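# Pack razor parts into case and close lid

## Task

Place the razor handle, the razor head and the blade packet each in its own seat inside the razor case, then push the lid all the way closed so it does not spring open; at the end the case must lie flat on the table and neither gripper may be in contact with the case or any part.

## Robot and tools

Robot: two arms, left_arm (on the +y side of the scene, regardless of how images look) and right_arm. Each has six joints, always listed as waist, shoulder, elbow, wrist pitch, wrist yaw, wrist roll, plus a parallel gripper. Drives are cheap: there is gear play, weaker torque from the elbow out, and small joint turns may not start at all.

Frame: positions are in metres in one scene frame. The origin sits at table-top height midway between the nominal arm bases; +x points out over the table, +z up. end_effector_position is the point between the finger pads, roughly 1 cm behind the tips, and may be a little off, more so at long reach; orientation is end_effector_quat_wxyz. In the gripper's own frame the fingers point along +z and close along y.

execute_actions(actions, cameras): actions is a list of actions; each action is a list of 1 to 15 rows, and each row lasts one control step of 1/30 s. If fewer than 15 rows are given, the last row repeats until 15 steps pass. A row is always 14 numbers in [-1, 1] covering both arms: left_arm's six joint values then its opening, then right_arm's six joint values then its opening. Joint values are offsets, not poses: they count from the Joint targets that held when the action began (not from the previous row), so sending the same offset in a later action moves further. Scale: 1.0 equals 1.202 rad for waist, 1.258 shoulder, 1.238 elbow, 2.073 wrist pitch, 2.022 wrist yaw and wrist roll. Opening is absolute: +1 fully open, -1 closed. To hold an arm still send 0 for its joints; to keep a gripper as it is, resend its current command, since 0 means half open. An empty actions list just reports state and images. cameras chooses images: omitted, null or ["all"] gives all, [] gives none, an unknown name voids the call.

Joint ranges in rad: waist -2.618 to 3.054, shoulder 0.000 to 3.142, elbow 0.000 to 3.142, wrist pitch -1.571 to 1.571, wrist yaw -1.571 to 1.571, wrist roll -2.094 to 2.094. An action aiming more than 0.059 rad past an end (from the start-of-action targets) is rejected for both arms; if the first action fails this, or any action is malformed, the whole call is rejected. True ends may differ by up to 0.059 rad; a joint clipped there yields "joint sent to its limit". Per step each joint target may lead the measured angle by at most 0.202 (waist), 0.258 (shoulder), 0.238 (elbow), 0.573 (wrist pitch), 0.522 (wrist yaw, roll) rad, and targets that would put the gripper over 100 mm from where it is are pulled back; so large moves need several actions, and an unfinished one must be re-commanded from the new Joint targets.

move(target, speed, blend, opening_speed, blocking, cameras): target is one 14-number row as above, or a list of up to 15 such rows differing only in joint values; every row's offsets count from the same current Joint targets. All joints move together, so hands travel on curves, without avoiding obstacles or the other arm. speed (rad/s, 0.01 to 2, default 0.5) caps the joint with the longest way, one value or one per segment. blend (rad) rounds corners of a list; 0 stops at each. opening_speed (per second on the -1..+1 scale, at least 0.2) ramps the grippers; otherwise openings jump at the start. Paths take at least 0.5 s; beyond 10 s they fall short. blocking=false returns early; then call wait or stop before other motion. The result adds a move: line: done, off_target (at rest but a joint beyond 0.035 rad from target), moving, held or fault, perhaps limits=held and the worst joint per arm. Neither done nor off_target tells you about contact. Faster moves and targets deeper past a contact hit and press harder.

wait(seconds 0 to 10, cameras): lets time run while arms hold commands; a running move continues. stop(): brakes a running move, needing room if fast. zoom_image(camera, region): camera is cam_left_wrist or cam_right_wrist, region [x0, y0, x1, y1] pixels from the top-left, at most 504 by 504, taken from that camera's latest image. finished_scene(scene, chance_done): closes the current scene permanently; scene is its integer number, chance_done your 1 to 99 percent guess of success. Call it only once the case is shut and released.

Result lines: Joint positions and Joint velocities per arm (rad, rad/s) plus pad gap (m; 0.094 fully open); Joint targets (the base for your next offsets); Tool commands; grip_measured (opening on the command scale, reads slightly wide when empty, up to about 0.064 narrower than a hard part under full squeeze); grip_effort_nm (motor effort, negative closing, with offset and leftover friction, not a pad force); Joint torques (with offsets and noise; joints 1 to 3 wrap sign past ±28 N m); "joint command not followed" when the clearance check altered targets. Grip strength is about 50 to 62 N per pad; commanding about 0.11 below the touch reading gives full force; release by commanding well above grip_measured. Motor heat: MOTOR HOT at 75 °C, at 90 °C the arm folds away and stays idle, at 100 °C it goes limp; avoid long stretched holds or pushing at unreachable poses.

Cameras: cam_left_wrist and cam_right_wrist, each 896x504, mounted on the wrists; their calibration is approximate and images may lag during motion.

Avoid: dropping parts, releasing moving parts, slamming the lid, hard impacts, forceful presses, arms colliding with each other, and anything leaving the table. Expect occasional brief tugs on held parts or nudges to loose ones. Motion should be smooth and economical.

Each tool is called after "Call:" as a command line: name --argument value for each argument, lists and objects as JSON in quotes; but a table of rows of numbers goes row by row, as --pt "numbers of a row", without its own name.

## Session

Call:
execute_actions --actions '[]'

Scene clock: 0.00 s.
left_arm: end_effector_position=(+0.3707, +0.0618, +0.1803) grip_measured=+1.000 grip_effort_nm=n/a end_effector_quat_wxyz=(+0.174, +0.293, +0.865, -0.368) | right_arm: end_effector_position=(+0.3970, -0.2237, +0.2055) grip_measured=+1.000 grip_effort_nm=n/a end_effector_quat_wxyz=(-0.305, +0.668, -0.612, -0.293)
Joint names: [waist, shoulder, elbow, wrist pitch, wrist yaw, wrist roll]
Joint positions: left_arm=[-0.115 1.821 1.376 -0.893 0.812 0.452 0.094] | right_arm=[0.011 1.905 1.74 -1.399 -0.874 -1.626 0.094]
Joint velocities: left_arm=[-0.012 0.012 -0.002 -0.081 -0.022 0.007 0] | right_arm=[-0.002 -0.007 -0.002 0.11 -0.022 -0.066 0]
Joint torques (N m): no reading
Motor temperatures (°C): left_arm=[26 24 28 32 24 24 24] | right_arm=[24 34 27 24 23 24 26]
Heat: left arm: 32 °C; right arm: 34 °C.
Joint targets: left_arm=[-0.114 1.808 1.388 -0.891 0.831 0.462] | right_arm=[0.011 1.884 1.758 -1.396 -0.899 -1.632]
Tool commands: left_gripper/opening=+1.0 right_gripper/opening=+1.0
camera_calibration:
cam_left_wrist: T_world_to_cam=[[-0.661447, -0.529847, 0.530802, 0.183237], [-0.70064, 0.689036, -0.18529, 0.285358], [-0.267566, -0.49446, -0.826993, 0.370434], [0, 0, 0, 1]] pos_world=[0.42025, 0.0836303, 0.261958]
cam_right_wrist: T_world_to_cam=[[0.997103, 0.0666997, 0.0365522, -0.387277], [0.0759045, -0.903215, -0.422423, -0.105849], [0.00483906, 0.423973, -0.905662, 0.369996], [0, 0, 0, 1]] pos_world=[0.392399, -0.226642, 0.304534]

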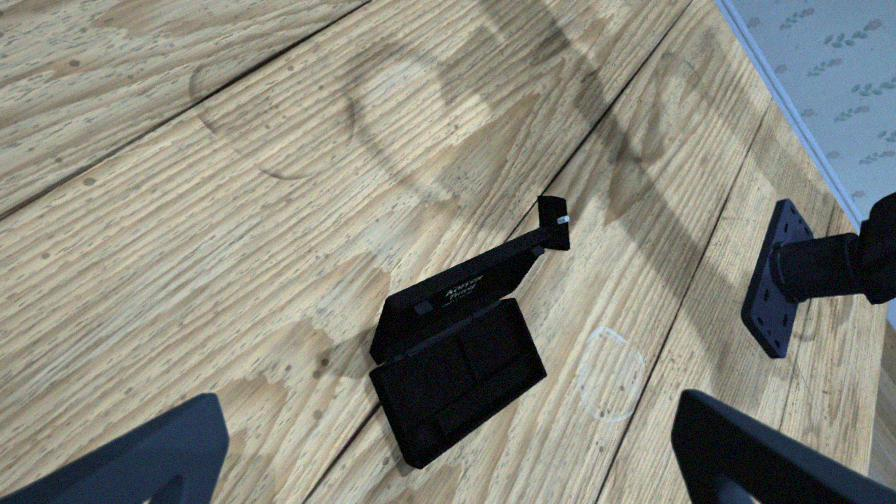

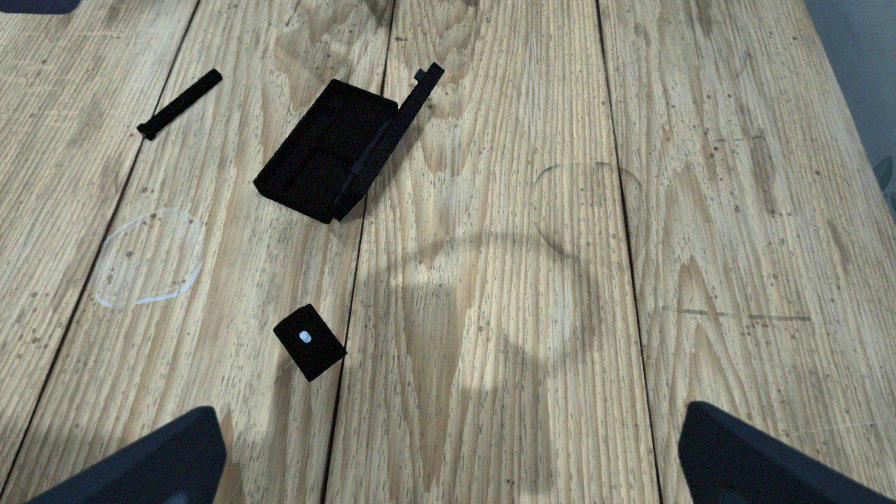

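Call:
zoom_image --camera "cam_right_wrist" --region '[130, 40, 480, 240]'

Call:
zoom_image --camera "cam_left_wrist" --region '[340, 180, 600, 480]'

Scaled by 1.440 from the camera's 896x504 image, which has a finer 1280x720 frame.

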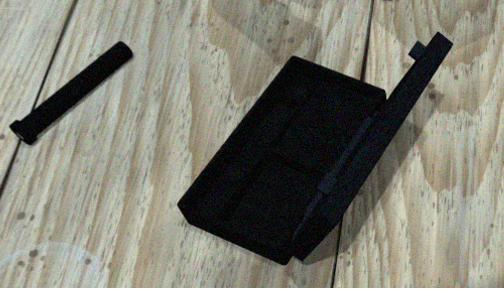

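Scaled by 1.680 from the camera's 896x504 image, which has a finer 1280x720 frame.

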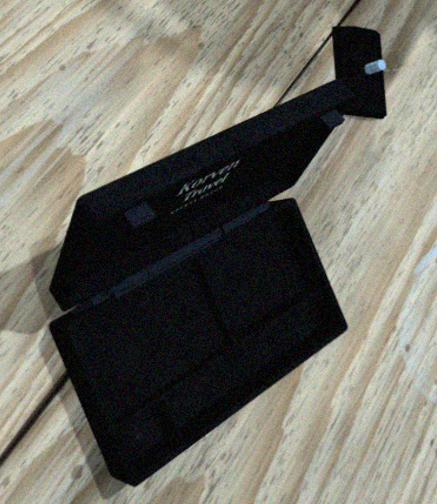

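Call:
move --target '[0.582,-0.165,0.09,-0.029,-0.411,-0.2285,1,0,0,0,0,0,0,1]' --cameras '["cam_left_wrist"]' --speed 0.7

Scene clock: 33.80 s.
left_arm: end_effector_position=(+0.3385, +0.4594, +0.2254) grip_measured=+1.000 grip_effort_nm=-0.017 end_effector_quat_wxyz=(+0.232, -0.286, +0.927, +0.072) | right_arm: end_effector_position=(+0.3970, -0.2237, +0.2055) grip_measured=+1.000 grip_effort_nm=0.002 end_effector_quat_wxyz=(-0.305, +0.668, -0.612, -0.293)
Joint names: [waist, shoulder, elbow, wrist pitch, wrist yaw, wrist roll]
Joint positions: left_arm=[0.599 1.628 1.458 -0.91 0.006 0.013 0.094] | right_arm=[0.011 1.905 1.74 -1.399 -0.874 -1.626 0.094]
Joint velocities: left_arm=[0.012 0.002 -0.002 0.007 0.007 0.051 0] | right_arm=[0.012 -0.007 -0.007 0.037 -0.066 -0.051 0]
Joint torques (N m): left_arm=[-0.53 -10.56 10.48 0.84 -0.16 -0.04] | right_arm=[0.06 -9.89 6.24 0.45 -0.73 -0.03]
Motor temperatures (°C): left_arm=[26 28 29 32 24 24 24] | right_arm=[24 41 29 24 24 24 26]
Heat: left arm: 32 °C; right arm: 41 °C.
Joint targets: left_arm=[0.586 1.600 1.500 -0.951 0.000 0.000] | right_arm=[0.011 1.884 1.758 -1.396 -0.899 -1.632]
move: off_target (left_arm); left_arm: the elbow is farthest, 0.042 rad from its target
camera_calibration:
cam_left_wrist: T_world_to_cam=[[0.531112, -0.847301, 0.00114468, 0.210228], [-0.846924, -0.530915, -0.029128, 0.571935], [0.0252879, 0.0145008, -0.999575, 0.301657], [0, 0, 0, 1]] pos_world=[0.365102, 0.477401, 0.317948]
Images, in order (width x height): cam_left_wrist 896x504.

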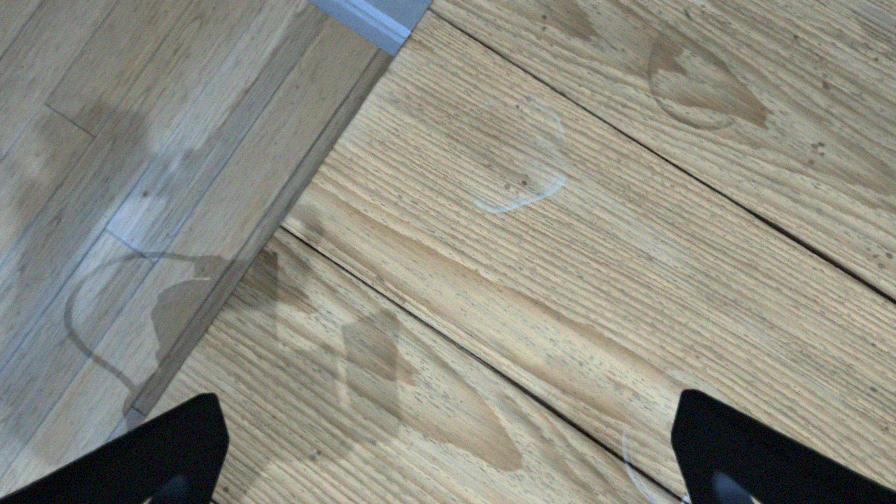

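Call:
move --target '[-0.55,0,0,0,0,0,1,0,0,0,0,0,0,1]' --cameras '["cam_left_wrist"]' --speed 0.7

Scene clock: 39.33 s.
left_arm: end_effector_position=(+0.4112, +0.1988, +0.2254) grip_measured=+1.000 grip_effort_nm=-0.022 end_effector_quat_wxyz=(+0.243, +0.041, +0.969, -0.008) | right_arm: end_effector_position=(+0.3970, -0.2237, +0.2055) grip_measured=+1.000 grip_effort_nm=0.007 end_effector_quat_wxyz=(-0.305, +0.668, -0.612, -0.293)
Joint names: [waist, shoulder, elbow, wrist pitch, wrist yaw, wrist roll]
Joint positions: left_arm=[-0.087 1.628 1.458 -0.91 0.001 0.012 0.094] | right_arm=[0.011 1.905 1.74 -1.399 -0.874 -1.626 0.094]
Joint velocities: left_arm=[0.002 -0.022 -0.007 -0.007 -0.066 0.007 0] | right_arm=[-0.002 -0.017 -0.002 -0.007 -0.007 0.037 0]
Joint torques (N m): left_arm=[0.4 -10.58 10.55 0.86 -0.08 -0.06] | right_arm=[0.03 -9.94 6.27 0.46 -0.72 -0.03]
Motor temperatures (°C): left_arm=[26 28 30 32 24 24 24] | right_arm=[24 41 29 24 24 24 26]
Heat: left arm: 32 °C; right arm: 41 °C.
Joint targets: left_arm=[-0.076 1.600 1.500 -0.951 0.000 0.000] | right_arm=[0.011 1.884 1.758 -1.396 -0.899 -1.632]
move: off_target (left_arm); left_arm: the elbow is farthest, 0.042 rad from its target
camera_calibration:
cam_left_wrist: T_world_to_cam=[[-0.121951, -0.992534, -0.00218737, 0.248975], [-0.992112, 0.121963, -0.0289486, 0.425048], [0.0289993, -0.0013602, -0.999579, 0.305223], [0, 0, 0, 1]] pos_world=[0.443207, 0.195691, 0.317943]
Images, in order (width x height): cam_left_wrist 896x504.

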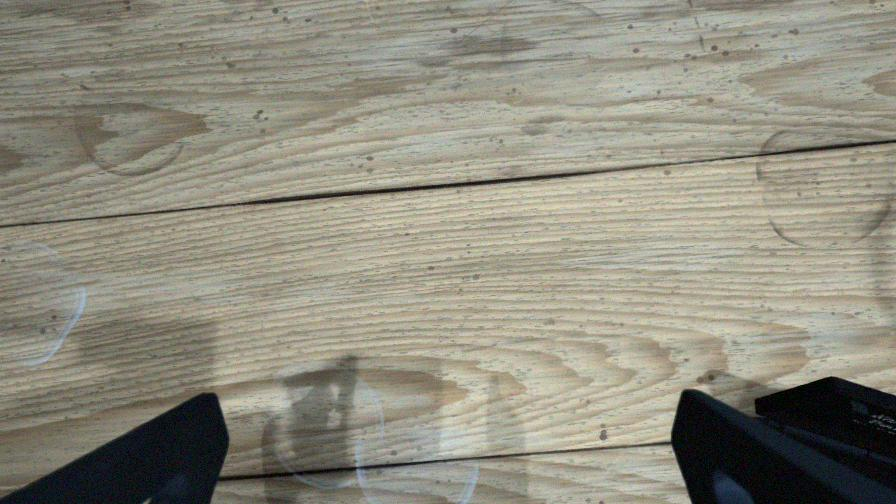

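Call:
move --target '[0.1,-0.318,-0.404,-0.17,0,0,1,-0.4,0,0,0,0.2,0.2,1]' --speed 0.7

Scene clock: 48.00 s.
left_arm: end_effector_position=(+0.2102, +0.2396, +0.1726) grip_measured=+1.000 grip_effort_nm=-0.027 end_effector_quat_wxyz=(+0.041, -0.023, +0.999, +0.001) | right_arm: end_effector_position=(+0.4021, -0.4555, +0.1629) grip_measured=+1.000 grip_effort_nm=-0.007 end_effector_quat_wxyz=(+0.185, -0.366, +0.898, +0.159)
Joint names: [waist, shoulder, elbow, wrist pitch, wrist yaw, wrist roll]
Joint positions: left_arm=[0.043 1.221 1.016 -1.283 0.001 0.012 0.094] | right_arm=[-0.48 1.905 1.74 -1.399 -0.494 -1.232 0.094]
Joint velocities: left_arm=[-0.007 -0.017 0.007 -0.037 -0.037 -0.007 0] | right_arm=[0.007 0.012 -0.007 -0.095 0.066 -0.007 0]
Joint torques (N m): left_arm=[0.42 -5.05 5.05 0.21 -0.11 -0.04] | right_arm=[0.53 -9.87 6.26 0.46 -0.22 0.07]
Motor temperatures (°C): left_arm=[26 27 31 32 24 24 24] | right_arm=[24 42 29 24 24 24 26]
Heat: left arm: 32 °C; right arm: 42 °C.
Joint targets: left_arm=[0.045 1.200 0.999 -1.303 0.000 0.000] | right_arm=[-0.470 1.884 1.758 -1.396 -0.495 -1.227]
move: done
camera_calibration:
cam_left_wrist: T_world_to_cam=[[0.0114068, -0.999772, 0.0180394, 0.235009], [-0.929197, -0.00393337, 0.369564, 0.167227], [-0.369409, -0.0209777, -0.92903, 0.334583], [0, 0, 0, 1]] pos_world=[0.276304, 0.242632, 0.244797]
cam_right_wrist: T_world_to_cam=[[0.71141, -0.683587, -0.163108, -0.569676], [-0.696511, -0.716739, -0.0340357, -0.00136051], [-0.0936397, 0.13782, -0.986021, 0.352035], [0, 0, 0, 1]] pos_world=[0.43729, -0.438916, 0.254149]

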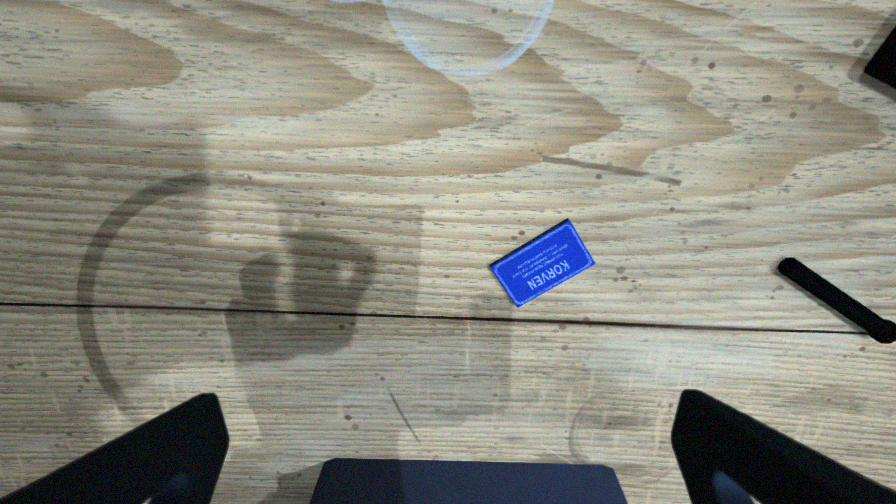

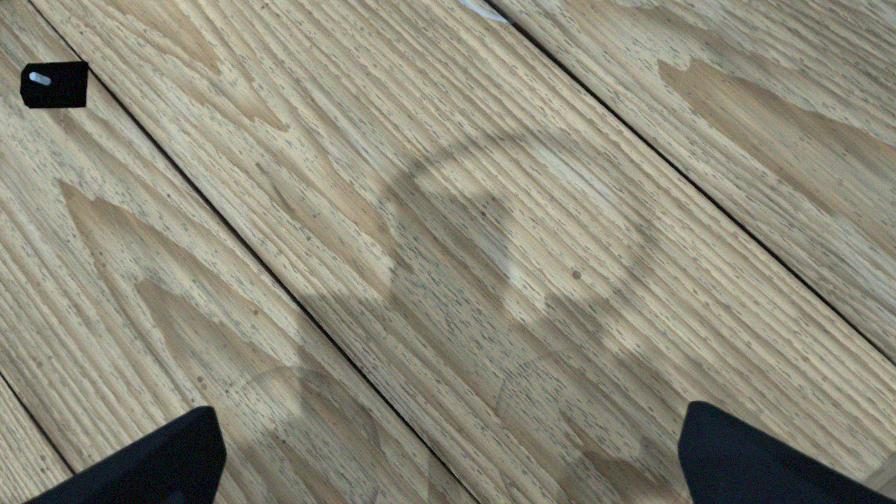

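Call:
move --target '[-0.270,0.017,-0.185,0.088,0,-0.394,0.45,0.9306,-0.021,-0.167,0.063,0.2448,0.6217,0.3]' --speed 0.8

Scene clock: 84.07 s.
left_arm: end_effector_position=(+0.1772, +0.1814, +0.1147) grip_measured=+0.451 grip_effort_nm=-0.081 end_effector_quat_wxyz=(-0.006, -0.260, +0.966, -0.003) | right_arm: end_effector_position=(+0.3045, -0.1590, +0.0972) grip_measured=+0.302 grip_effort_nm=-0.110 end_effector_quat_wxyz=(-0.037, -0.326, +0.944, -0.012)
Joint names: [waist, shoulder, elbow, wrist pitch, wrist yaw, wrist roll]
Joint positions: left_arm=[-0.273 1.22 0.787 -1.146 0.012 -0.783 0.068] | right_arm=[0.659 1.905 1.561 -1.304 -0.003 0.012 0.061]
Joint velocities: left_arm=[0.017 -0.032 0.012 0.007 -0.007 0.037 -0.001] | right_arm=[0.027 -0.007 0.002 0.051 0.022 -0.081 0]
Joint torques (N m): left_arm=[-0.5 -3.19 4.92 0.53 -0.11 -0.07] | right_arm=[-0.62 -11.99 3.82 0.66 0.08 0.09]
Motor temperatures (°C): left_arm=[26 25 29 31 24 24 24] | right_arm=[24 43 29 24 24 24 26]
Heat: left arm: 31 °C; right arm: 43 °C.
Joint targets: left_arm=[-0.280 1.221 0.770 -1.121 0.000 -0.797] | right_arm=[0.648 1.857 1.552 -1.266 0.000 0.030]
move: off_target (right_arm); right_arm: the shoulder is farthest, 0.048 rad from its target
camera_calibration:
cam_left_wrist: T_world_to_cam=[[0.472267, -0.881129, 0.0239772, 0.0744179], [-0.789036, -0.410468, 0.457097, 0.19663], [-0.39292, -0.234791, -0.889093, 0.305754], [0, 0, 0, 1]] pos_world=[0.24014, 0.21807, 0.180181]
cam_right_wrist: T_world_to_cam=[[0.609317, -0.792859, -0.0103907, -0.309451], [-0.687299, -0.534638, 0.491714, 0.115991], [-0.395415, -0.292468, -0.870695, 0.249488], [0, 0, 0, 1]] pos_world=[0.366926, -0.110371, 0.156979]

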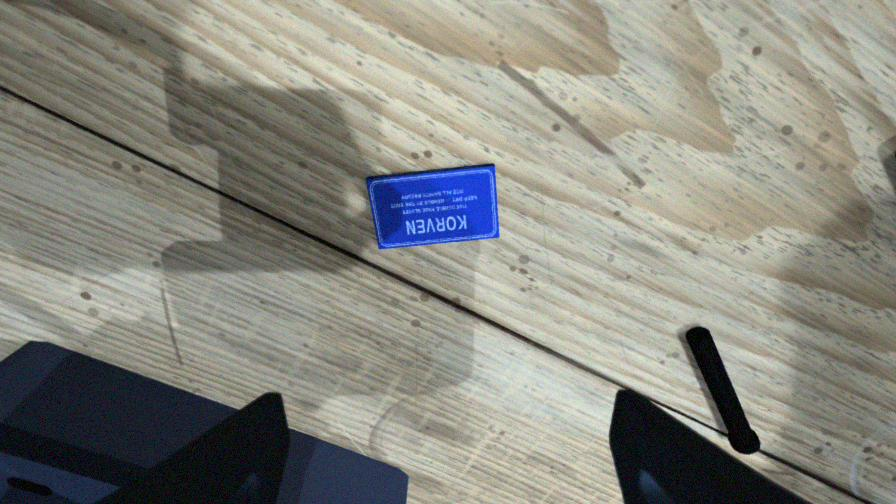

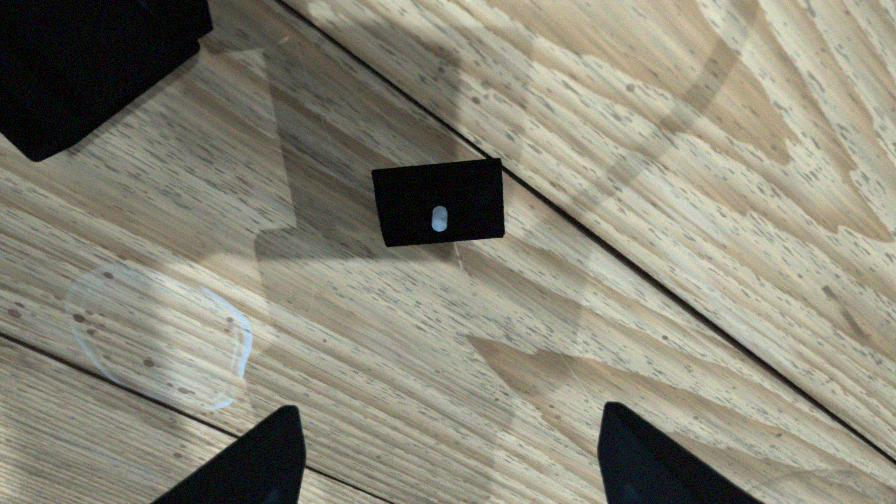

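Call:
execute_actions --actions '[]'

Scene clock: 119.90 s.
left_arm: end_effector_position=(+0.1772, +0.1814, +0.1147) grip_measured=+0.451 grip_effort_nm=-0.076 end_effector_quat_wxyz=(-0.006, -0.260, +0.965, -0.003) | right_arm: end_effector_position=(+0.3048, -0.1588, +0.0972) grip_measured=+0.302 grip_effort_nm=-0.110 end_effector_quat_wxyz=(-0.036, -0.326, +0.944, -0.011)
Joint names: [waist, shoulder, elbow, wrist pitch, wrist yaw, wrist roll]
Joint positions: left_arm=[-0.273 1.22 0.787 -1.146 0.012 -0.784 0.068] | right_arm=[0.659 1.905 1.561 -1.302 -0.003 0.012 0.061]
Joint velocities: left_arm=[-0.022 -0.002 0.007 0.007 0.022 0.037 -0.002] | right_arm=[-0.012 -0.032 0.002 0.022 0.066 -0.007 0]
Joint torques (N m): left_arm=[-0.53 -3.18 4.94 0.52 -0.08 -0.07] | right_arm=[-0.58 -12.01 3.82 0.64 0.08 0.07]
Motor temperatures (°C): left_arm=[26 25 28 30 24 24 24] | right_arm=[24 46 28 24 24 24 26]
Heat: left arm: 30 °C; right arm: 46 °C.
Joint targets: left_arm=[-0.280 1.221 0.770 -1.121 0.000 -0.797] | right_arm=[0.648 1.857 1.552 -1.266 0.000 0.030]
Tool commands: left_gripper/opening=+0.45 right_gripper/opening=+0.3
camera_calibration:
cam_left_wrist: T_world_to_cam=[[0.473618, -0.880404, 0.023956, 0.0740493], [-0.788399, -0.411685, 0.457102, 0.196737], [-0.392572, -0.235378, -0.889092, 0.305799], [0, 0, 0, 1]] pos_world=[0.240084, 0.218166, 0.18018]
cam_right_wrist: T_world_to_cam=[[0.60933, -0.792849, -0.0104246, -0.309442], [-0.687886, -0.53511, 0.490378, 0.11657], [-0.394374, -0.291631, -0.871448, 0.249538], [0, 0, 0, 1]] pos_world=[0.36715, -0.11019, 0.15707]

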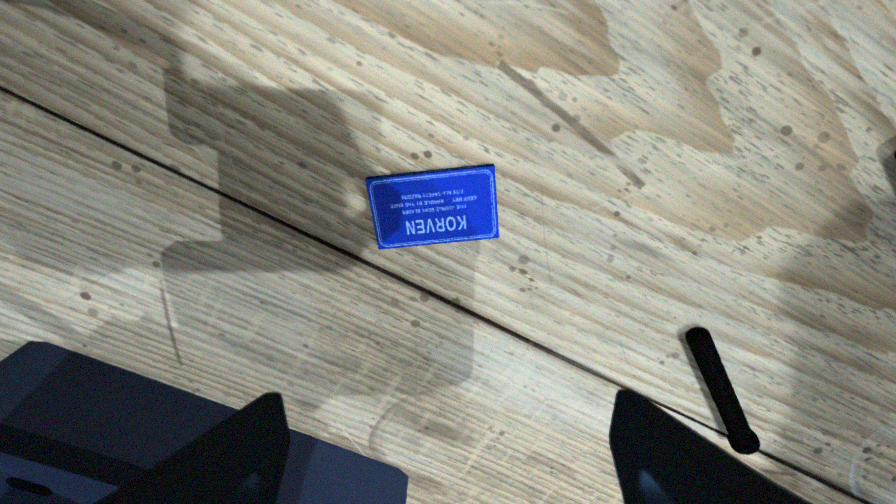

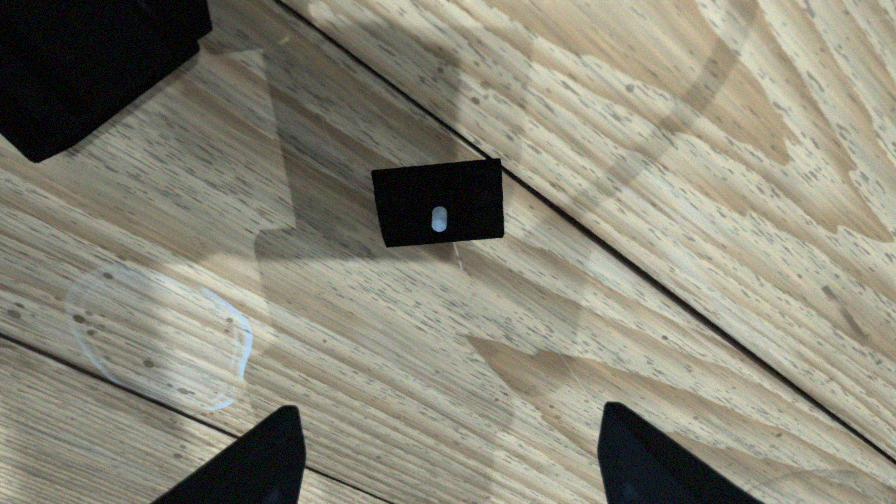

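Call:
move --target '[0.008,0.112,-0.190,0.193,0,-0.04,0.45,0,0,0,0,0,0,0.3]' --cameras '["cam_left_wrist"]'

Scene clock: 140.80 s.
left_arm: end_effector_position=(+0.1818, +0.1802, +0.0360) grip_measured=+0.451 grip_effort_nm=-0.071 end_effector_quat_wxyz=(+0.001, -0.299, +0.954, -0.007) | right_arm: end_effector_position=(+0.3048, -0.1588, +0.0972) grip_measured=+0.302 grip_effort_nm=-0.115 end_effector_quat_wxyz=(-0.036, -0.326, +0.944, -0.011)
Joint names: [waist, shoulder, elbow, wrist pitch, wrist yaw, wrist roll]
Joint positions: left_arm=[-0.273 1.364 0.548 -0.746 0.012 -0.864 0.068] | right_arm=[0.659 1.905 1.561 -1.302 -0.003 0.012 0.061]
Joint velocities: left_arm=[-0.017 -0.007 0.002 0.022 -0.051 -0.022 0.001] | right_arm=[-0.012 -0.007 -0.002 -0.007 -0.037 0.007 0.001]
Joint torques (N m): left_arm=[0.27 -3.89 4.45 0.61 -0.1 -0.08] | right_arm=[-0.61 -12.03 3.79 0.64 0.08 0.09]
Motor temperatures (°C): left_arm=[26 24 28 30 24 24 24] | right_arm=[24 47 28 24 24 24 26]
Heat: left arm: 30 °C; right arm: 47 °C.
Joint targets: left_arm=[-0.270 1.362 0.535 -0.721 0.000 -0.878] | right_arm=[0.648 1.857 1.552 -1.266 0.000 0.030]
move: off_target (right_arm); right_arm: the shoulder is farthest, 0.048 rad from its target
camera_calibration:
cam_left_wrist: T_world_to_cam=[[0.541802, -0.839765, 0.0352928, 0.0525699], [-0.760118, -0.47163, 0.446975, 0.241843], [-0.358709, -0.268998, -0.89385, 0.237446], [0, 0, 0, 1]] pos_world=[0.240521, 0.222079, 0.102288]
Images, in order (width x height): cam_left_wrist 896x504.

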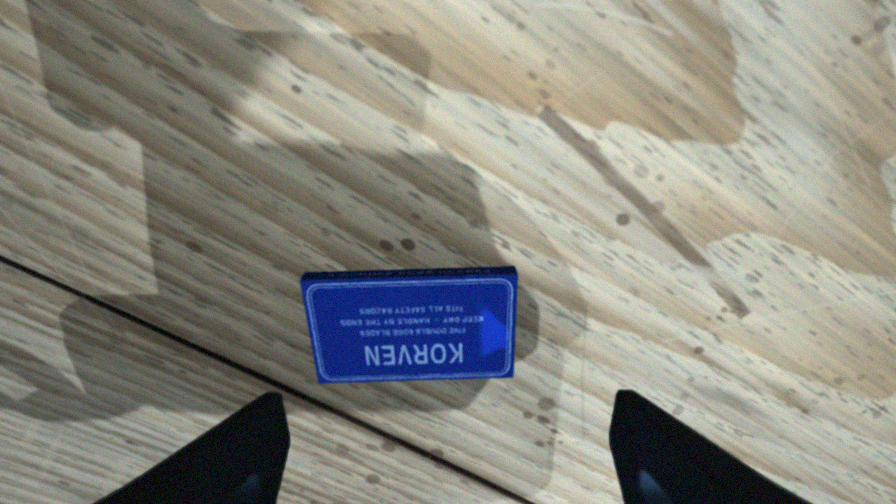

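Call:
move --target '[0.049,0.056,-0.039,0.056,0,0.015,0.45,0,0,0,0,0,0,0.3]' --cameras '["cam_left_wrist"]' --speed 0.3

Scene clock: 161.07 s.
left_arm: end_effector_position=(+0.1844, +0.1892, +0.0157) grip_measured=+0.451 grip_effort_nm=-0.076 end_effector_quat_wxyz=(+0.001, -0.322, +0.947, -0.007) | right_arm: end_effector_position=(+0.3048, -0.1588, +0.0972) grip_measured=+0.302 grip_effort_nm=-0.110 end_effector_quat_wxyz=(-0.036, -0.326, +0.944, -0.011)
Joint names: [waist, shoulder, elbow, wrist pitch, wrist yaw, wrist roll]
Joint positions: left_arm=[-0.221 1.431 0.5 -0.631 0.012 -0.861 0.068] | right_arm=[0.659 1.905 1.561 -1.302 -0.003 0.012 0.061]
Joint velocities: left_arm=[-0.027 0.022 0.012 -0.007 0.051 -0.022 0] | right_arm=[-0.002 0.002 0.007 -0.022 0.007 0.037 0.001]
Joint torques (N m): left_arm=[0.44 -4.01 4.18 0.53 -0.09 0.11] | right_arm=[-0.64 -12.08 3.79 0.65 0.08 0.08]
Motor temperatures (°C): left_arm=[26 25 29 29 24 24 24] | right_arm=[24 47 28 24 24 24 26]
Heat: left arm: 29 °C; right arm: 47 °C.
Joint targets: left_arm=[-0.211 1.433 0.487 -0.604 0.000 -0.847] | right_arm=[0.648 1.857 1.552 -1.266 0.000 0.030]
move: off_target (right_arm); right_arm: the shoulder is farthest, 0.048 rad from its target
camera_calibration:
cam_left_wrist: T_world_to_cam=[[0.582353, -0.812169, 0.035301, 0.0467603], [-0.736078, -0.508368, 0.446935, 0.25965], [-0.345041, -0.286259, -0.89387, 0.223385], [0, 0, 0, 1]] pos_world=[0.240969, 0.233921, 0.0819801]
Images, in order (width x height): cam_left_wrist 896x504.

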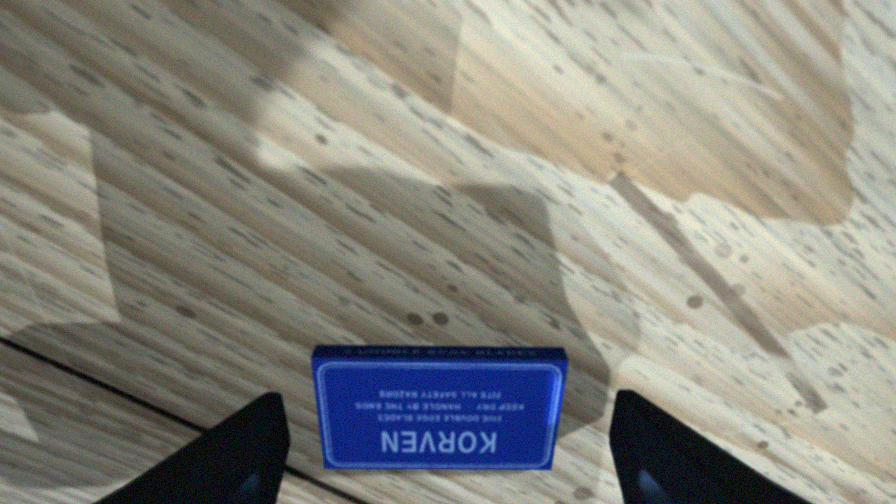

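Call:
move --target '[0,0,0,0,0,0,-0.02,0,0,0,0,0,0,0.3]' --cameras '["cam_left_wrist"]' --opening_speed 0.3

Call:
move --target '[0,-0.12,0.20,-0.16,0,0,-0.02,0,0,0,0,0,0,0.3]' --cameras '["cam_left_wrist"]'

Scene clock: 166.87 s.
left_arm: end_effector_position=(+0.1850, +0.1902, +0.0157) grip_measured=-0.018 grip_effort_nm=-0.129 end_effector_quat_wxyz=(+0.002, -0.318, +0.948, -0.008) | right_arm: end_effector_position=(+0.3048, -0.1588, +0.0972) grip_measured=+0.302 grip_effort_nm=-0.105 end_effector_quat_wxyz=(-0.036, -0.326, +0.944, -0.011)
Joint names: [waist, shoulder, elbow, wrist pitch, wrist yaw, wrist roll]
Joint positions: left_arm=[-0.214 1.431 0.5 -0.63 0.012 -0.847 0.046] | right_arm=[0.659 1.905 1.561 -1.302 -0.003 0.012 0.061]
Joint velocities: left_arm=[-0.007 0.002 -0.007 -0.037 -0.007 -0.022 -0.002] | right_arm=[-0.007 0.002 -0.002 0.007 0.007 -0.051 0]
Joint torques (N m): left_arm=[0.4 -4.07 4.03 0.54 -0.07 0.11] | right_arm=[-0.57 -12.03 3.81 0.64 0.08 0.08]
Motor temperatures (°C): left_arm=[26 25 28 29 24 24 24] | right_arm=[24 47 28 24 24 24 26]
Heat: left arm: 29 °C; right arm: 47 °C.
Joint targets: left_arm=[-0.211 1.433 0.487 -0.604 0.000 -0.847] | right_arm=[0.648 1.857 1.552 -1.266 0.000 0.030]
move: off_target (right_arm); right_arm: the shoulder is farthest, 0.048 rad from its target
camera_calibration:
cam_left_wrist: T_world_to_cam=[[0.576048, -0.816603, 0.0364501, 0.0492166], [-0.740708, -0.502611, 0.445796, 0.260381], [-0.345718, -0.283799, -0.894392, 0.223549], [0, 0, 0, 1]] pos_world=[0.2418, 0.234504, 0.0820697]
Images, in order (width x height): cam_left_wrist 896x504.

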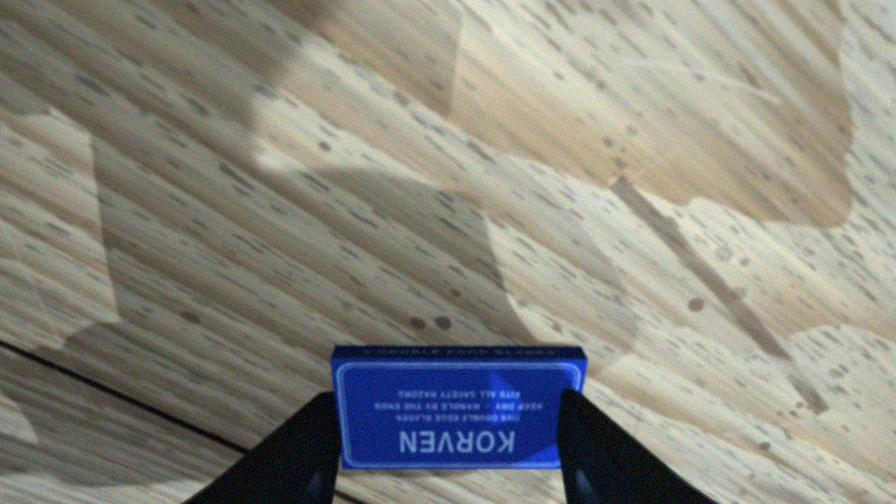

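Scene clock: 168.33 s.
left_arm: end_effector_position=(+0.2032, +0.1869, +0.0807) grip_measured=-0.019 grip_effort_nm=-0.071 end_effector_quat_wxyz=(+0.020, -0.325, +0.945, -0.018) | right_arm: end_effector_position=(+0.3048, -0.1588, +0.0972) grip_measured=+0.302 grip_effort_nm=-0.115 end_effector_quat_wxyz=(-0.036, -0.326, +0.944, -0.011)
Joint names: [waist, shoulder, elbow, wrist pitch, wrist yaw, wrist roll]
Joint positions: left_arm=[-0.213 1.301 0.7 -0.916 0.012 -0.859 0.046] | right_arm=[0.659 1.905 1.561 -1.302 -0.003 0.012 0.061]
Joint velocities: left_arm=[0.017 -0.022 -0.022 -0.066 0.066 -0.066 0] | right_arm=[0.017 -0.007 -0.007 0.022 0.022 0.022 -0.001]
Joint torques (N m): left_arm=[0.34 -5.33 9.1 0.17 -0.11 0.08] | right_arm=[-0.61 -12.01 3.85 0.64 0.08 0.07]
Motor temperatures (°C): left_arm=[26 25 29 29 24 24 24] | right_arm=[24 47 28 24 24 24 26]
Heat: left arm: 29 °C; right arm: 47 °C.
Joint targets: left_arm=[-0.211 1.282 0.734 -0.936 0.000 -0.847] | right_arm=[0.648 1.857 1.552 -1.266 0.000 0.030]
move: off_target (right_arm); right_arm: the shoulder is farthest, 0.048 rad from its target
camera_calibration:
cam_left_wrist: T_world_to_cam=[[0.585073, -0.80813, 0.0679368, 0.0276217], [-0.751843, -0.509099, 0.418987, 0.248884], [-0.30401, -0.296216, -0.905447, 0.281745], [0, 0, 0, 1]] pos_world=[0.256614, 0.232486, 0.14895]
Images, in order (width x height): cam_left_wrist 896x504.

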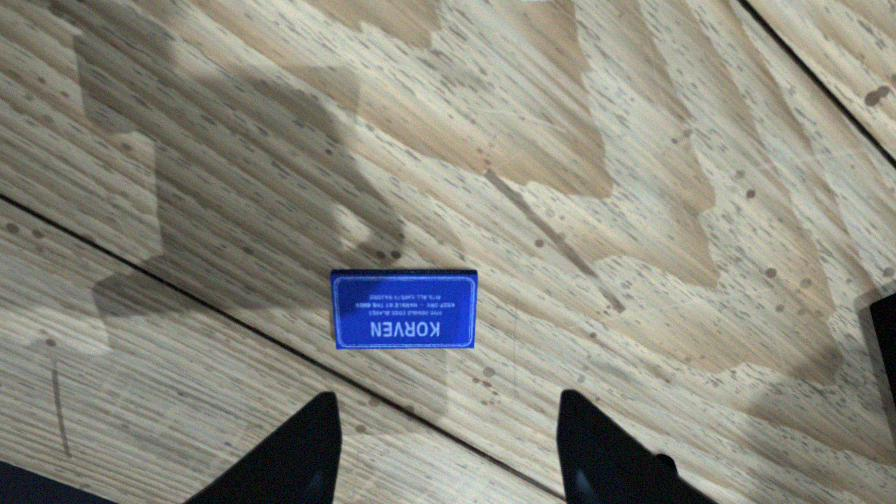

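Call:
zoom_image --camera "cam_left_wrist" --region '[300, 240, 600, 440]'

Call:
move --target '[0,0.06,-0.12,0.10,0,0,0.35,0,0,0,0,0,0,0.3]' --cameras '["cam_left_wrist"]'

Scaled by 1.680 from the camera's 896x504 image, which has a finer 1280x720 frame.

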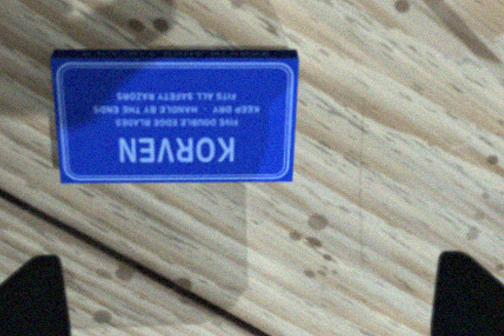

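Scene clock: 182.00 s.
left_arm: end_effector_position=(+0.2011, +0.1873, +0.0480) grip_measured=+0.349 grip_effort_nm=0.066 end_effector_quat_wxyz=(+0.020, -0.325, +0.945, -0.018) | right_arm: end_effector_position=(+0.3048, -0.1588, +0.0972) grip_measured=+0.302 grip_effort_nm=-0.110 end_effector_quat_wxyz=(-0.036, -0.326, +0.944, -0.011)
Joint names: [waist, shoulder, elbow, wrist pitch, wrist yaw, wrist roll]
Joint positions: left_arm=[-0.213 1.359 0.599 -0.757 0.012 -0.859 0.063] | right_arm=[0.659 1.905 1.561 -1.302 -0.003 0.012 0.061]
Joint velocities: left_arm=[0.002 -0.027 0.002 0.051 -0.095 0.037 0] | right_arm=[-0.002 -0.002 -0.007 0.066 -0.007 0.007 0]
Joint torques (N m): left_arm=[0.36 -4.22 4.72 0.7 -0.08 0.07] | right_arm=[-0.58 -12.05 3.81 0.62 0.09 0.08]
Motor temperatures (°C): left_arm=[26 25 30 29 24 24 24] | right_arm=[24 48 28 24 24 24 26]
Heat: left arm: 30 °C; right arm: 48 °C.
Joint targets: left_arm=[-0.211 1.357 0.586 -0.729 0.000 -0.847] | right_arm=[0.648 1.857 1.552 -1.266 0.000 0.030]
move: off_target (right_arm); right_arm: the shoulder is farthest, 0.048 rad from its target
camera_calibration:
cam_left_wrist: T_world_to_cam=[[0.585073, -0.80813, 0.0679368, 0.031457], [-0.751843, -0.509099, 0.418987, 0.261176], [-0.30401, -0.296216, -0.905447, 0.251617], [0, 0, 0, 1]] pos_world=[0.254453, 0.232919, 0.11626]
Images, in order (width x height): cam_left_wrist 896x504.

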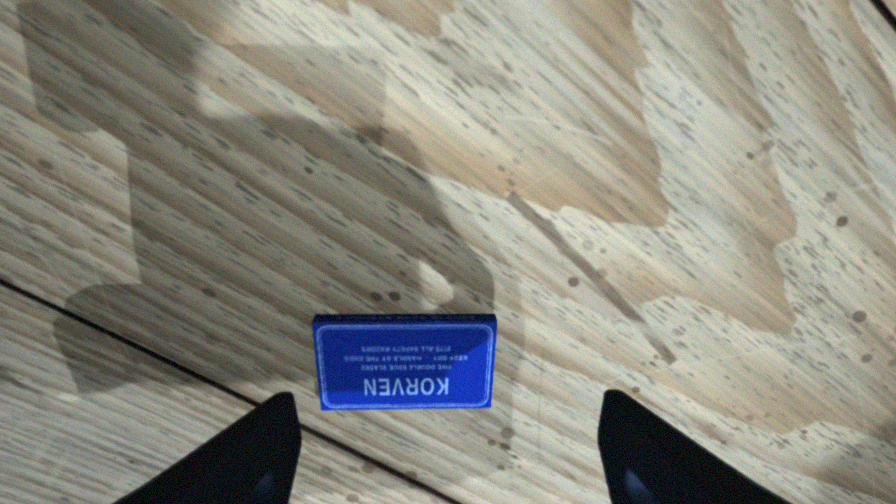

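Call:
move --target '[-0.008,0.062,-0.089,0.062,0,0,0.35,0,0,0,0,0,0,0.3]' --cameras '["cam_left_wrist"]' --speed 0.3

Call:
move --target '[0,0,0,0,0,0,-0.15,0,0,0,0,0,0,0.3]' --cameras '["cam_left_wrist"]' --opening_speed 0.3

Scene clock: 201.97 s.
left_arm: end_effector_position=(+0.1807, +0.1889, +0.0134) grip_measured=+0.349 grip_effort_nm=0.056 end_effector_quat_wxyz=(-0.003, -0.314, +0.949, -0.007) | right_arm: end_effector_position=(+0.3048, -0.1588, +0.0972) grip_measured=+0.302 grip_effort_nm=-0.115 end_effector_quat_wxyz=(-0.036, -0.326, +0.944, -0.011)
Joint names: [waist, shoulder, elbow, wrist pitch, wrist yaw, wrist roll]
Joint positions: left_arm=[-0.224 1.433 0.49 -0.626 0.015 -0.847 0.063] | right_arm=[0.659 1.905 1.561 -1.302 -0.003 0.012 0.061]
Joint velocities: left_arm=[0.002 0.002 -0.017 -0.081 -0.037 -0.007 -0.002] | right_arm=[-0.027 0.007 -0.002 -0.051 0.066 0.066 -0.001]
Joint torques (N m): left_arm=[-0.38 -3.89 4 0.51 -0.11 0.08] | right_arm=[-0.58 -12.03 3.81 0.64 0.07 0.08]
Motor temperatures (°C): left_arm=[26 25 29 29 24 24 24] | right_arm=[24 48 28 24 24 24 26]
Heat: left arm: 29 °C; right arm: 48 °C.
Joint targets: left_arm=[-0.221 1.435 0.476 -0.600 0.000 -0.847] | right_arm=[0.648 1.857 1.552 -1.266 0.000 0.030]
move: off_target (right_arm); right_arm: the shoulder is farthest, 0.048 rad from its target
camera_calibration:
cam_left_wrist: T_world_to_cam=[[0.568822, -0.821843, 0.0318716, 0.0529982], [-0.740977, -0.495265, 0.453504, 0.256146], [-0.356924, -0.281579, -0.890684, 0.221175], [0, 0, 0, 1]] pos_world=[0.238594, 0.232695, 0.0791451]
Images, in order (width x height): cam_left_wrist 896x504.

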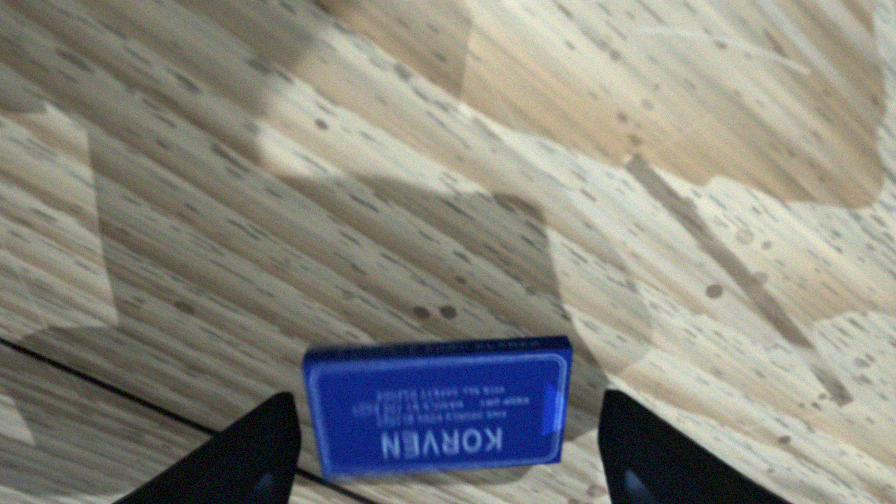

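Scene clock: 203.83 s.
left_arm: end_effector_position=(+0.1807, +0.1889, +0.0134) grip_measured=-0.021 grip_effort_nm=-1.023 end_effector_quat_wxyz=(-0.003, -0.314, +0.949, -0.007) | right_arm: end_effector_position=(+0.3048, -0.1588, +0.0972) grip_measured=+0.302 grip_effort_nm=-0.110 end_effector_quat_wxyz=(-0.036, -0.326, +0.944, -0.011)
Joint names: [waist, shoulder, elbow, wrist pitch, wrist yaw, wrist roll]
Joint positions: left_arm=[-0.224 1.433 0.49 -0.626 0.015 -0.847 0.046] | right_arm=[0.659 1.905 1.561 -1.302 -0.003 0.012 0.061]
Joint velocities: left_arm=[0.007 0.017 -0.012 0.037 -0.022 -0.007 0] | right_arm=[-0.012 0.002 -0.002 -0.022 -0.007 -0.022 0.001]
Joint torques (N m): left_arm=[-0.44 -3.97 4.03 0.52 -0.15 0.09] | right_arm=[-0.57 -12.07 3.82 0.64 0.08 0.07]
Motor temperatures (°C): left_arm=[26 25 29 29 24 24 24] | right_arm=[24 48 28 24 24 24 26]
Heat: left arm: 29 °C; right arm: 48 °C.
Joint targets: left_arm=[-0.221 1.435 0.476 -0.600 0.000 -0.847] | right_arm=[0.648 1.857 1.552 -1.266 0.000 0.030]
move: off_target (right_arm); right_arm: the shoulder is farthest, 0.048 rad from its target
camera_calibration:
cam_left_wrist: T_world_to_cam=[[0.568822, -0.821843, 0.0318716, 0.0529982], [-0.740977, -0.495265, 0.453504, 0.256146], [-0.356924, -0.281579, -0.890684, 0.221175], [0, 0, 0, 1]] pos_world=[0.238594, 0.232695, 0.0791451]
Images, in order (width x height): cam_left_wrist 896x504.

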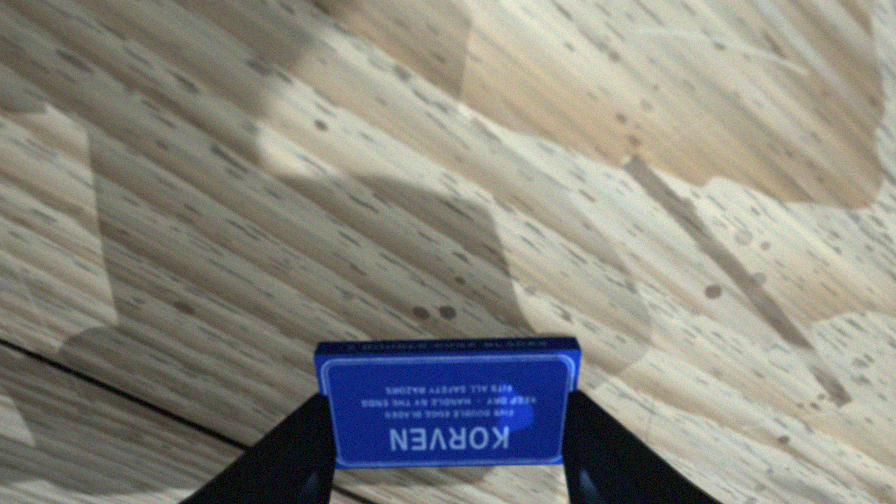

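Call:
move --pt "0 -0.12 0.20 -0.16 0 0 -0.15 0 0 0 0 0 0 0.3" --pt "-0.420 0.461 0.908 -0.26 0 0.251 -0.15 0 0 0 0 0 0 0.3" --cameras '["cam_left_wrist","cam_right_wrist"]' --blend 0.05

Scene clock: 222.13 s.
left_arm: end_effector_position=(+0.2952, +0.0173, +0.1092) grip_measured=-0.023 grip_effort_nm=-1.043 end_effector_quat_wxyz=(+0.011, +0.088, +0.996, -0.015) | right_arm: end_effector_position=(+0.3048, -0.1588, +0.0972) grip_measured=+0.302 grip_effort_nm=-0.110 end_effector_quat_wxyz=(-0.036, -0.326, +0.944, -0.011)
Joint names: [waist, shoulder, elbow, wrist pitch, wrist yaw, wrist roll]
Joint positions: left_arm=[-0.642 1.882 1.413 -1.067 0.015 -0.451 0.046] | right_arm=[0.659 1.905 1.561 -1.302 -0.003 0.012 0.061]
Joint velocities: left_arm=[0.007 -0.002 0.002 -0.007 -0.007 0.051 0.001] | right_arm=[-0.002 -0.012 -0.007 0.022 -0.051 0.007 -0.001]
Joint torques (N m): left_arm=[0.28 -10.91 6.54 0.29 -0.03 0.01] | right_arm=[-0.61 -12.03 3.84 0.63 0.08 0.08]
Motor temperatures (°C): left_arm=[26 25 29 29 24 24 24] | right_arm=[24 48 28 24 24 24 26]
Heat: left arm: 29 °C; right arm: 48 °C.
Joint targets: left_arm=[-0.632 1.870 1.415 -1.070 0.009 -0.460] | right_arm=[0.648 1.857 1.552 -1.266 0.000 0.030]
move: held (left_arm; a check stopped the path), off_target (right_arm); path passed 1 of 2 targets; limits=held; left_arm: the elbow is farthest, 0.187 rad from its target; right_arm: the shoulder is farthest, 0.048 rad from its target
joint command not followed: on one or more control steps a check withheld the commanded joint targets of the left arm, and it was not sent them on those steps.
cause: the commanded joint targets, or the way to them, would bring a part of the robot too close to another arm (this arm's wrist (the part past the wrist pitch) and the right arm's wrist (the part past the wrist pitch)).
camera_calibration:
cam_left_wrist: T_world_to_cam=[[-0.208733, -0.976768, 0.0485194, 0.0741827], [-0.882541, 0.209508, 0.420985, 0.245733], [-0.42137, 0.045053, -0.905769, 0.314031], [0, 0, 0, 1]] pos_world=[0.364677, 0.0068282, 0.177391]
cam_right_wrist: T_world_to_cam=[[0.60933, -0.792849, -0.0104246, -0.309442], [-0.687886, -0.53511, 0.490378, 0.11657], [-0.394374, -0.291631, -0.871448, 0.249538], [0, 0, 0, 1]] pos_world=[0.36715, -0.11019, 0.15707]

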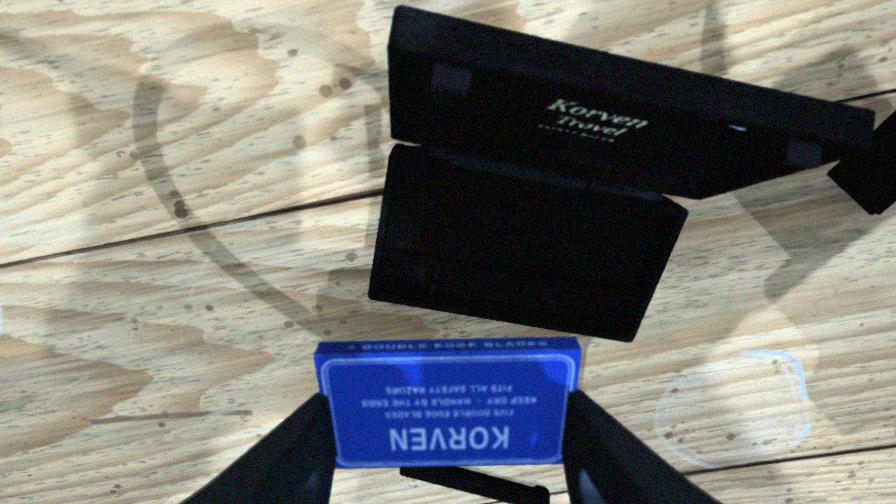

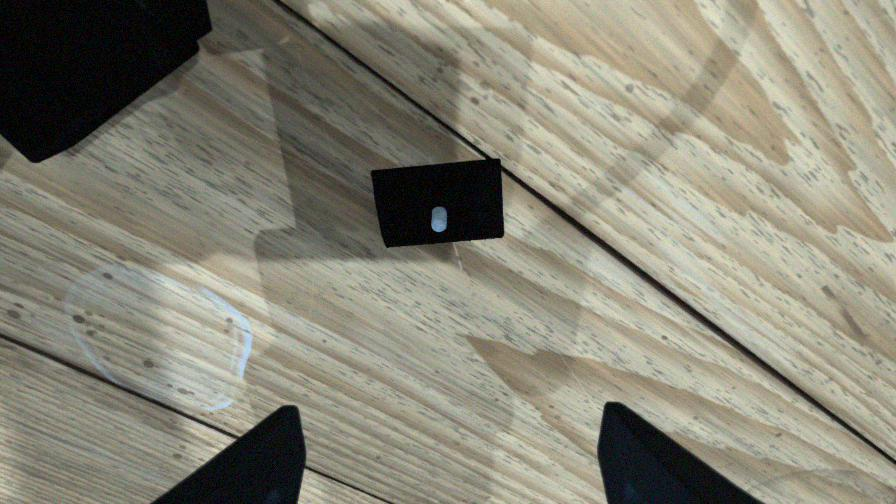

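Call:
move --target '[0,0,0,0,0,0,-0.15,-0.666,0,0,0,0,0,0.3]' --cameras '["cam_left_wrist"]'

Call:
zoom_image --camera "cam_left_wrist" --region '[350, 130, 710, 350]'

Scene clock: 229.50 s.
left_arm: end_effector_position=(+0.2952, +0.0173, +0.1092) grip_measured=-0.023 grip_effort_nm=-1.033 end_effector_quat_wxyz=(+0.011, +0.088, +0.996, -0.015) | right_arm: end_effector_position=(+0.3778, -0.4179, +0.0971) grip_measured=+0.302 grip_effort_nm=-0.115 end_effector_quat_wxyz=(-0.037, +0.085, +0.996, +0.007)
Joint names: [waist, shoulder, elbow, wrist pitch, wrist yaw, wrist roll]
Joint positions: left_arm=[-0.642 1.882 1.413 -1.067 0.015 -0.451 0.046] | right_arm=[-0.162 1.905 1.561 -1.3 -0.009 0.026 0.061]
Joint velocities: left_arm=[0.002 -0.002 -0.007 0.007 0.022 0.037 0] | right_arm=[0.007 -0.007 -0.007 0.051 -0.022 -0.022 -0.003]
Joint torques (N m): left_arm=[0.34 -10.96 6.41 0.28 -0.03 0] | right_arm=[0.44 -12.04 3.82 0.62 0.01 0.08]
Motor temperatures (°C): left_arm=[26 26 29 28 24 24 25] | right_arm=[24 48 28 24 24 24 26]
Heat: left arm: 29 °C; right arm: 48 °C.
Joint targets: left_arm=[-0.632 1.870 1.415 -1.070 0.009 -0.460] | right_arm=[-0.152 1.857 1.552 -1.266 0.000 0.030]
move: off_target (right_arm); right_arm: the shoulder is farthest, 0.048 rad from its target
camera_calibration:
cam_left_wrist: T_world_to_cam=[[-0.208733, -0.976768, 0.0485194, 0.0741827], [-0.882541, 0.209508, 0.420985, 0.245733], [-0.42137, 0.045053, -0.905769, 0.314031], [0, 0, 0, 1]] pos_world=[0.364677, 0.0068282, 0.177391]
Images, in order (width x height): cam_left_wrist 896x504.

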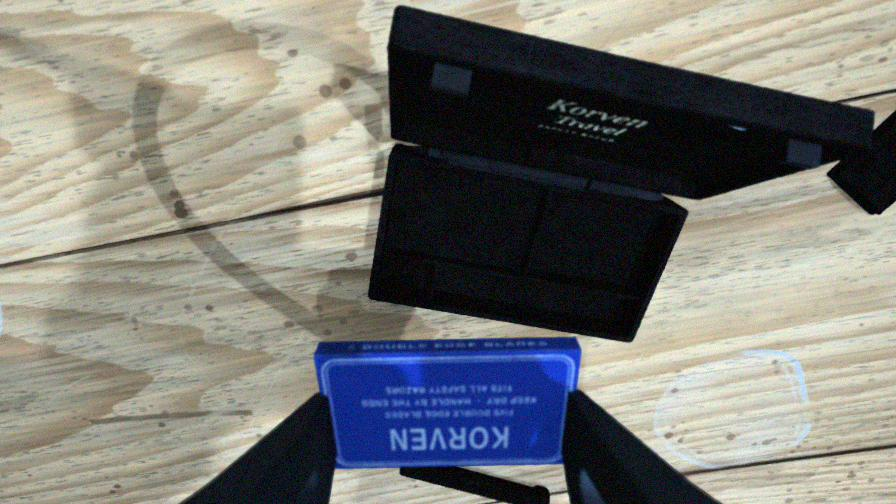

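Scaled by 1.400 from the camera's 896x504 image, which has a finer 1280x720 frame.

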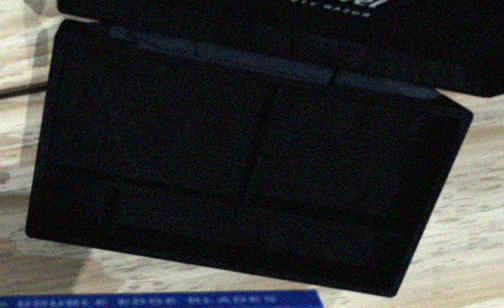

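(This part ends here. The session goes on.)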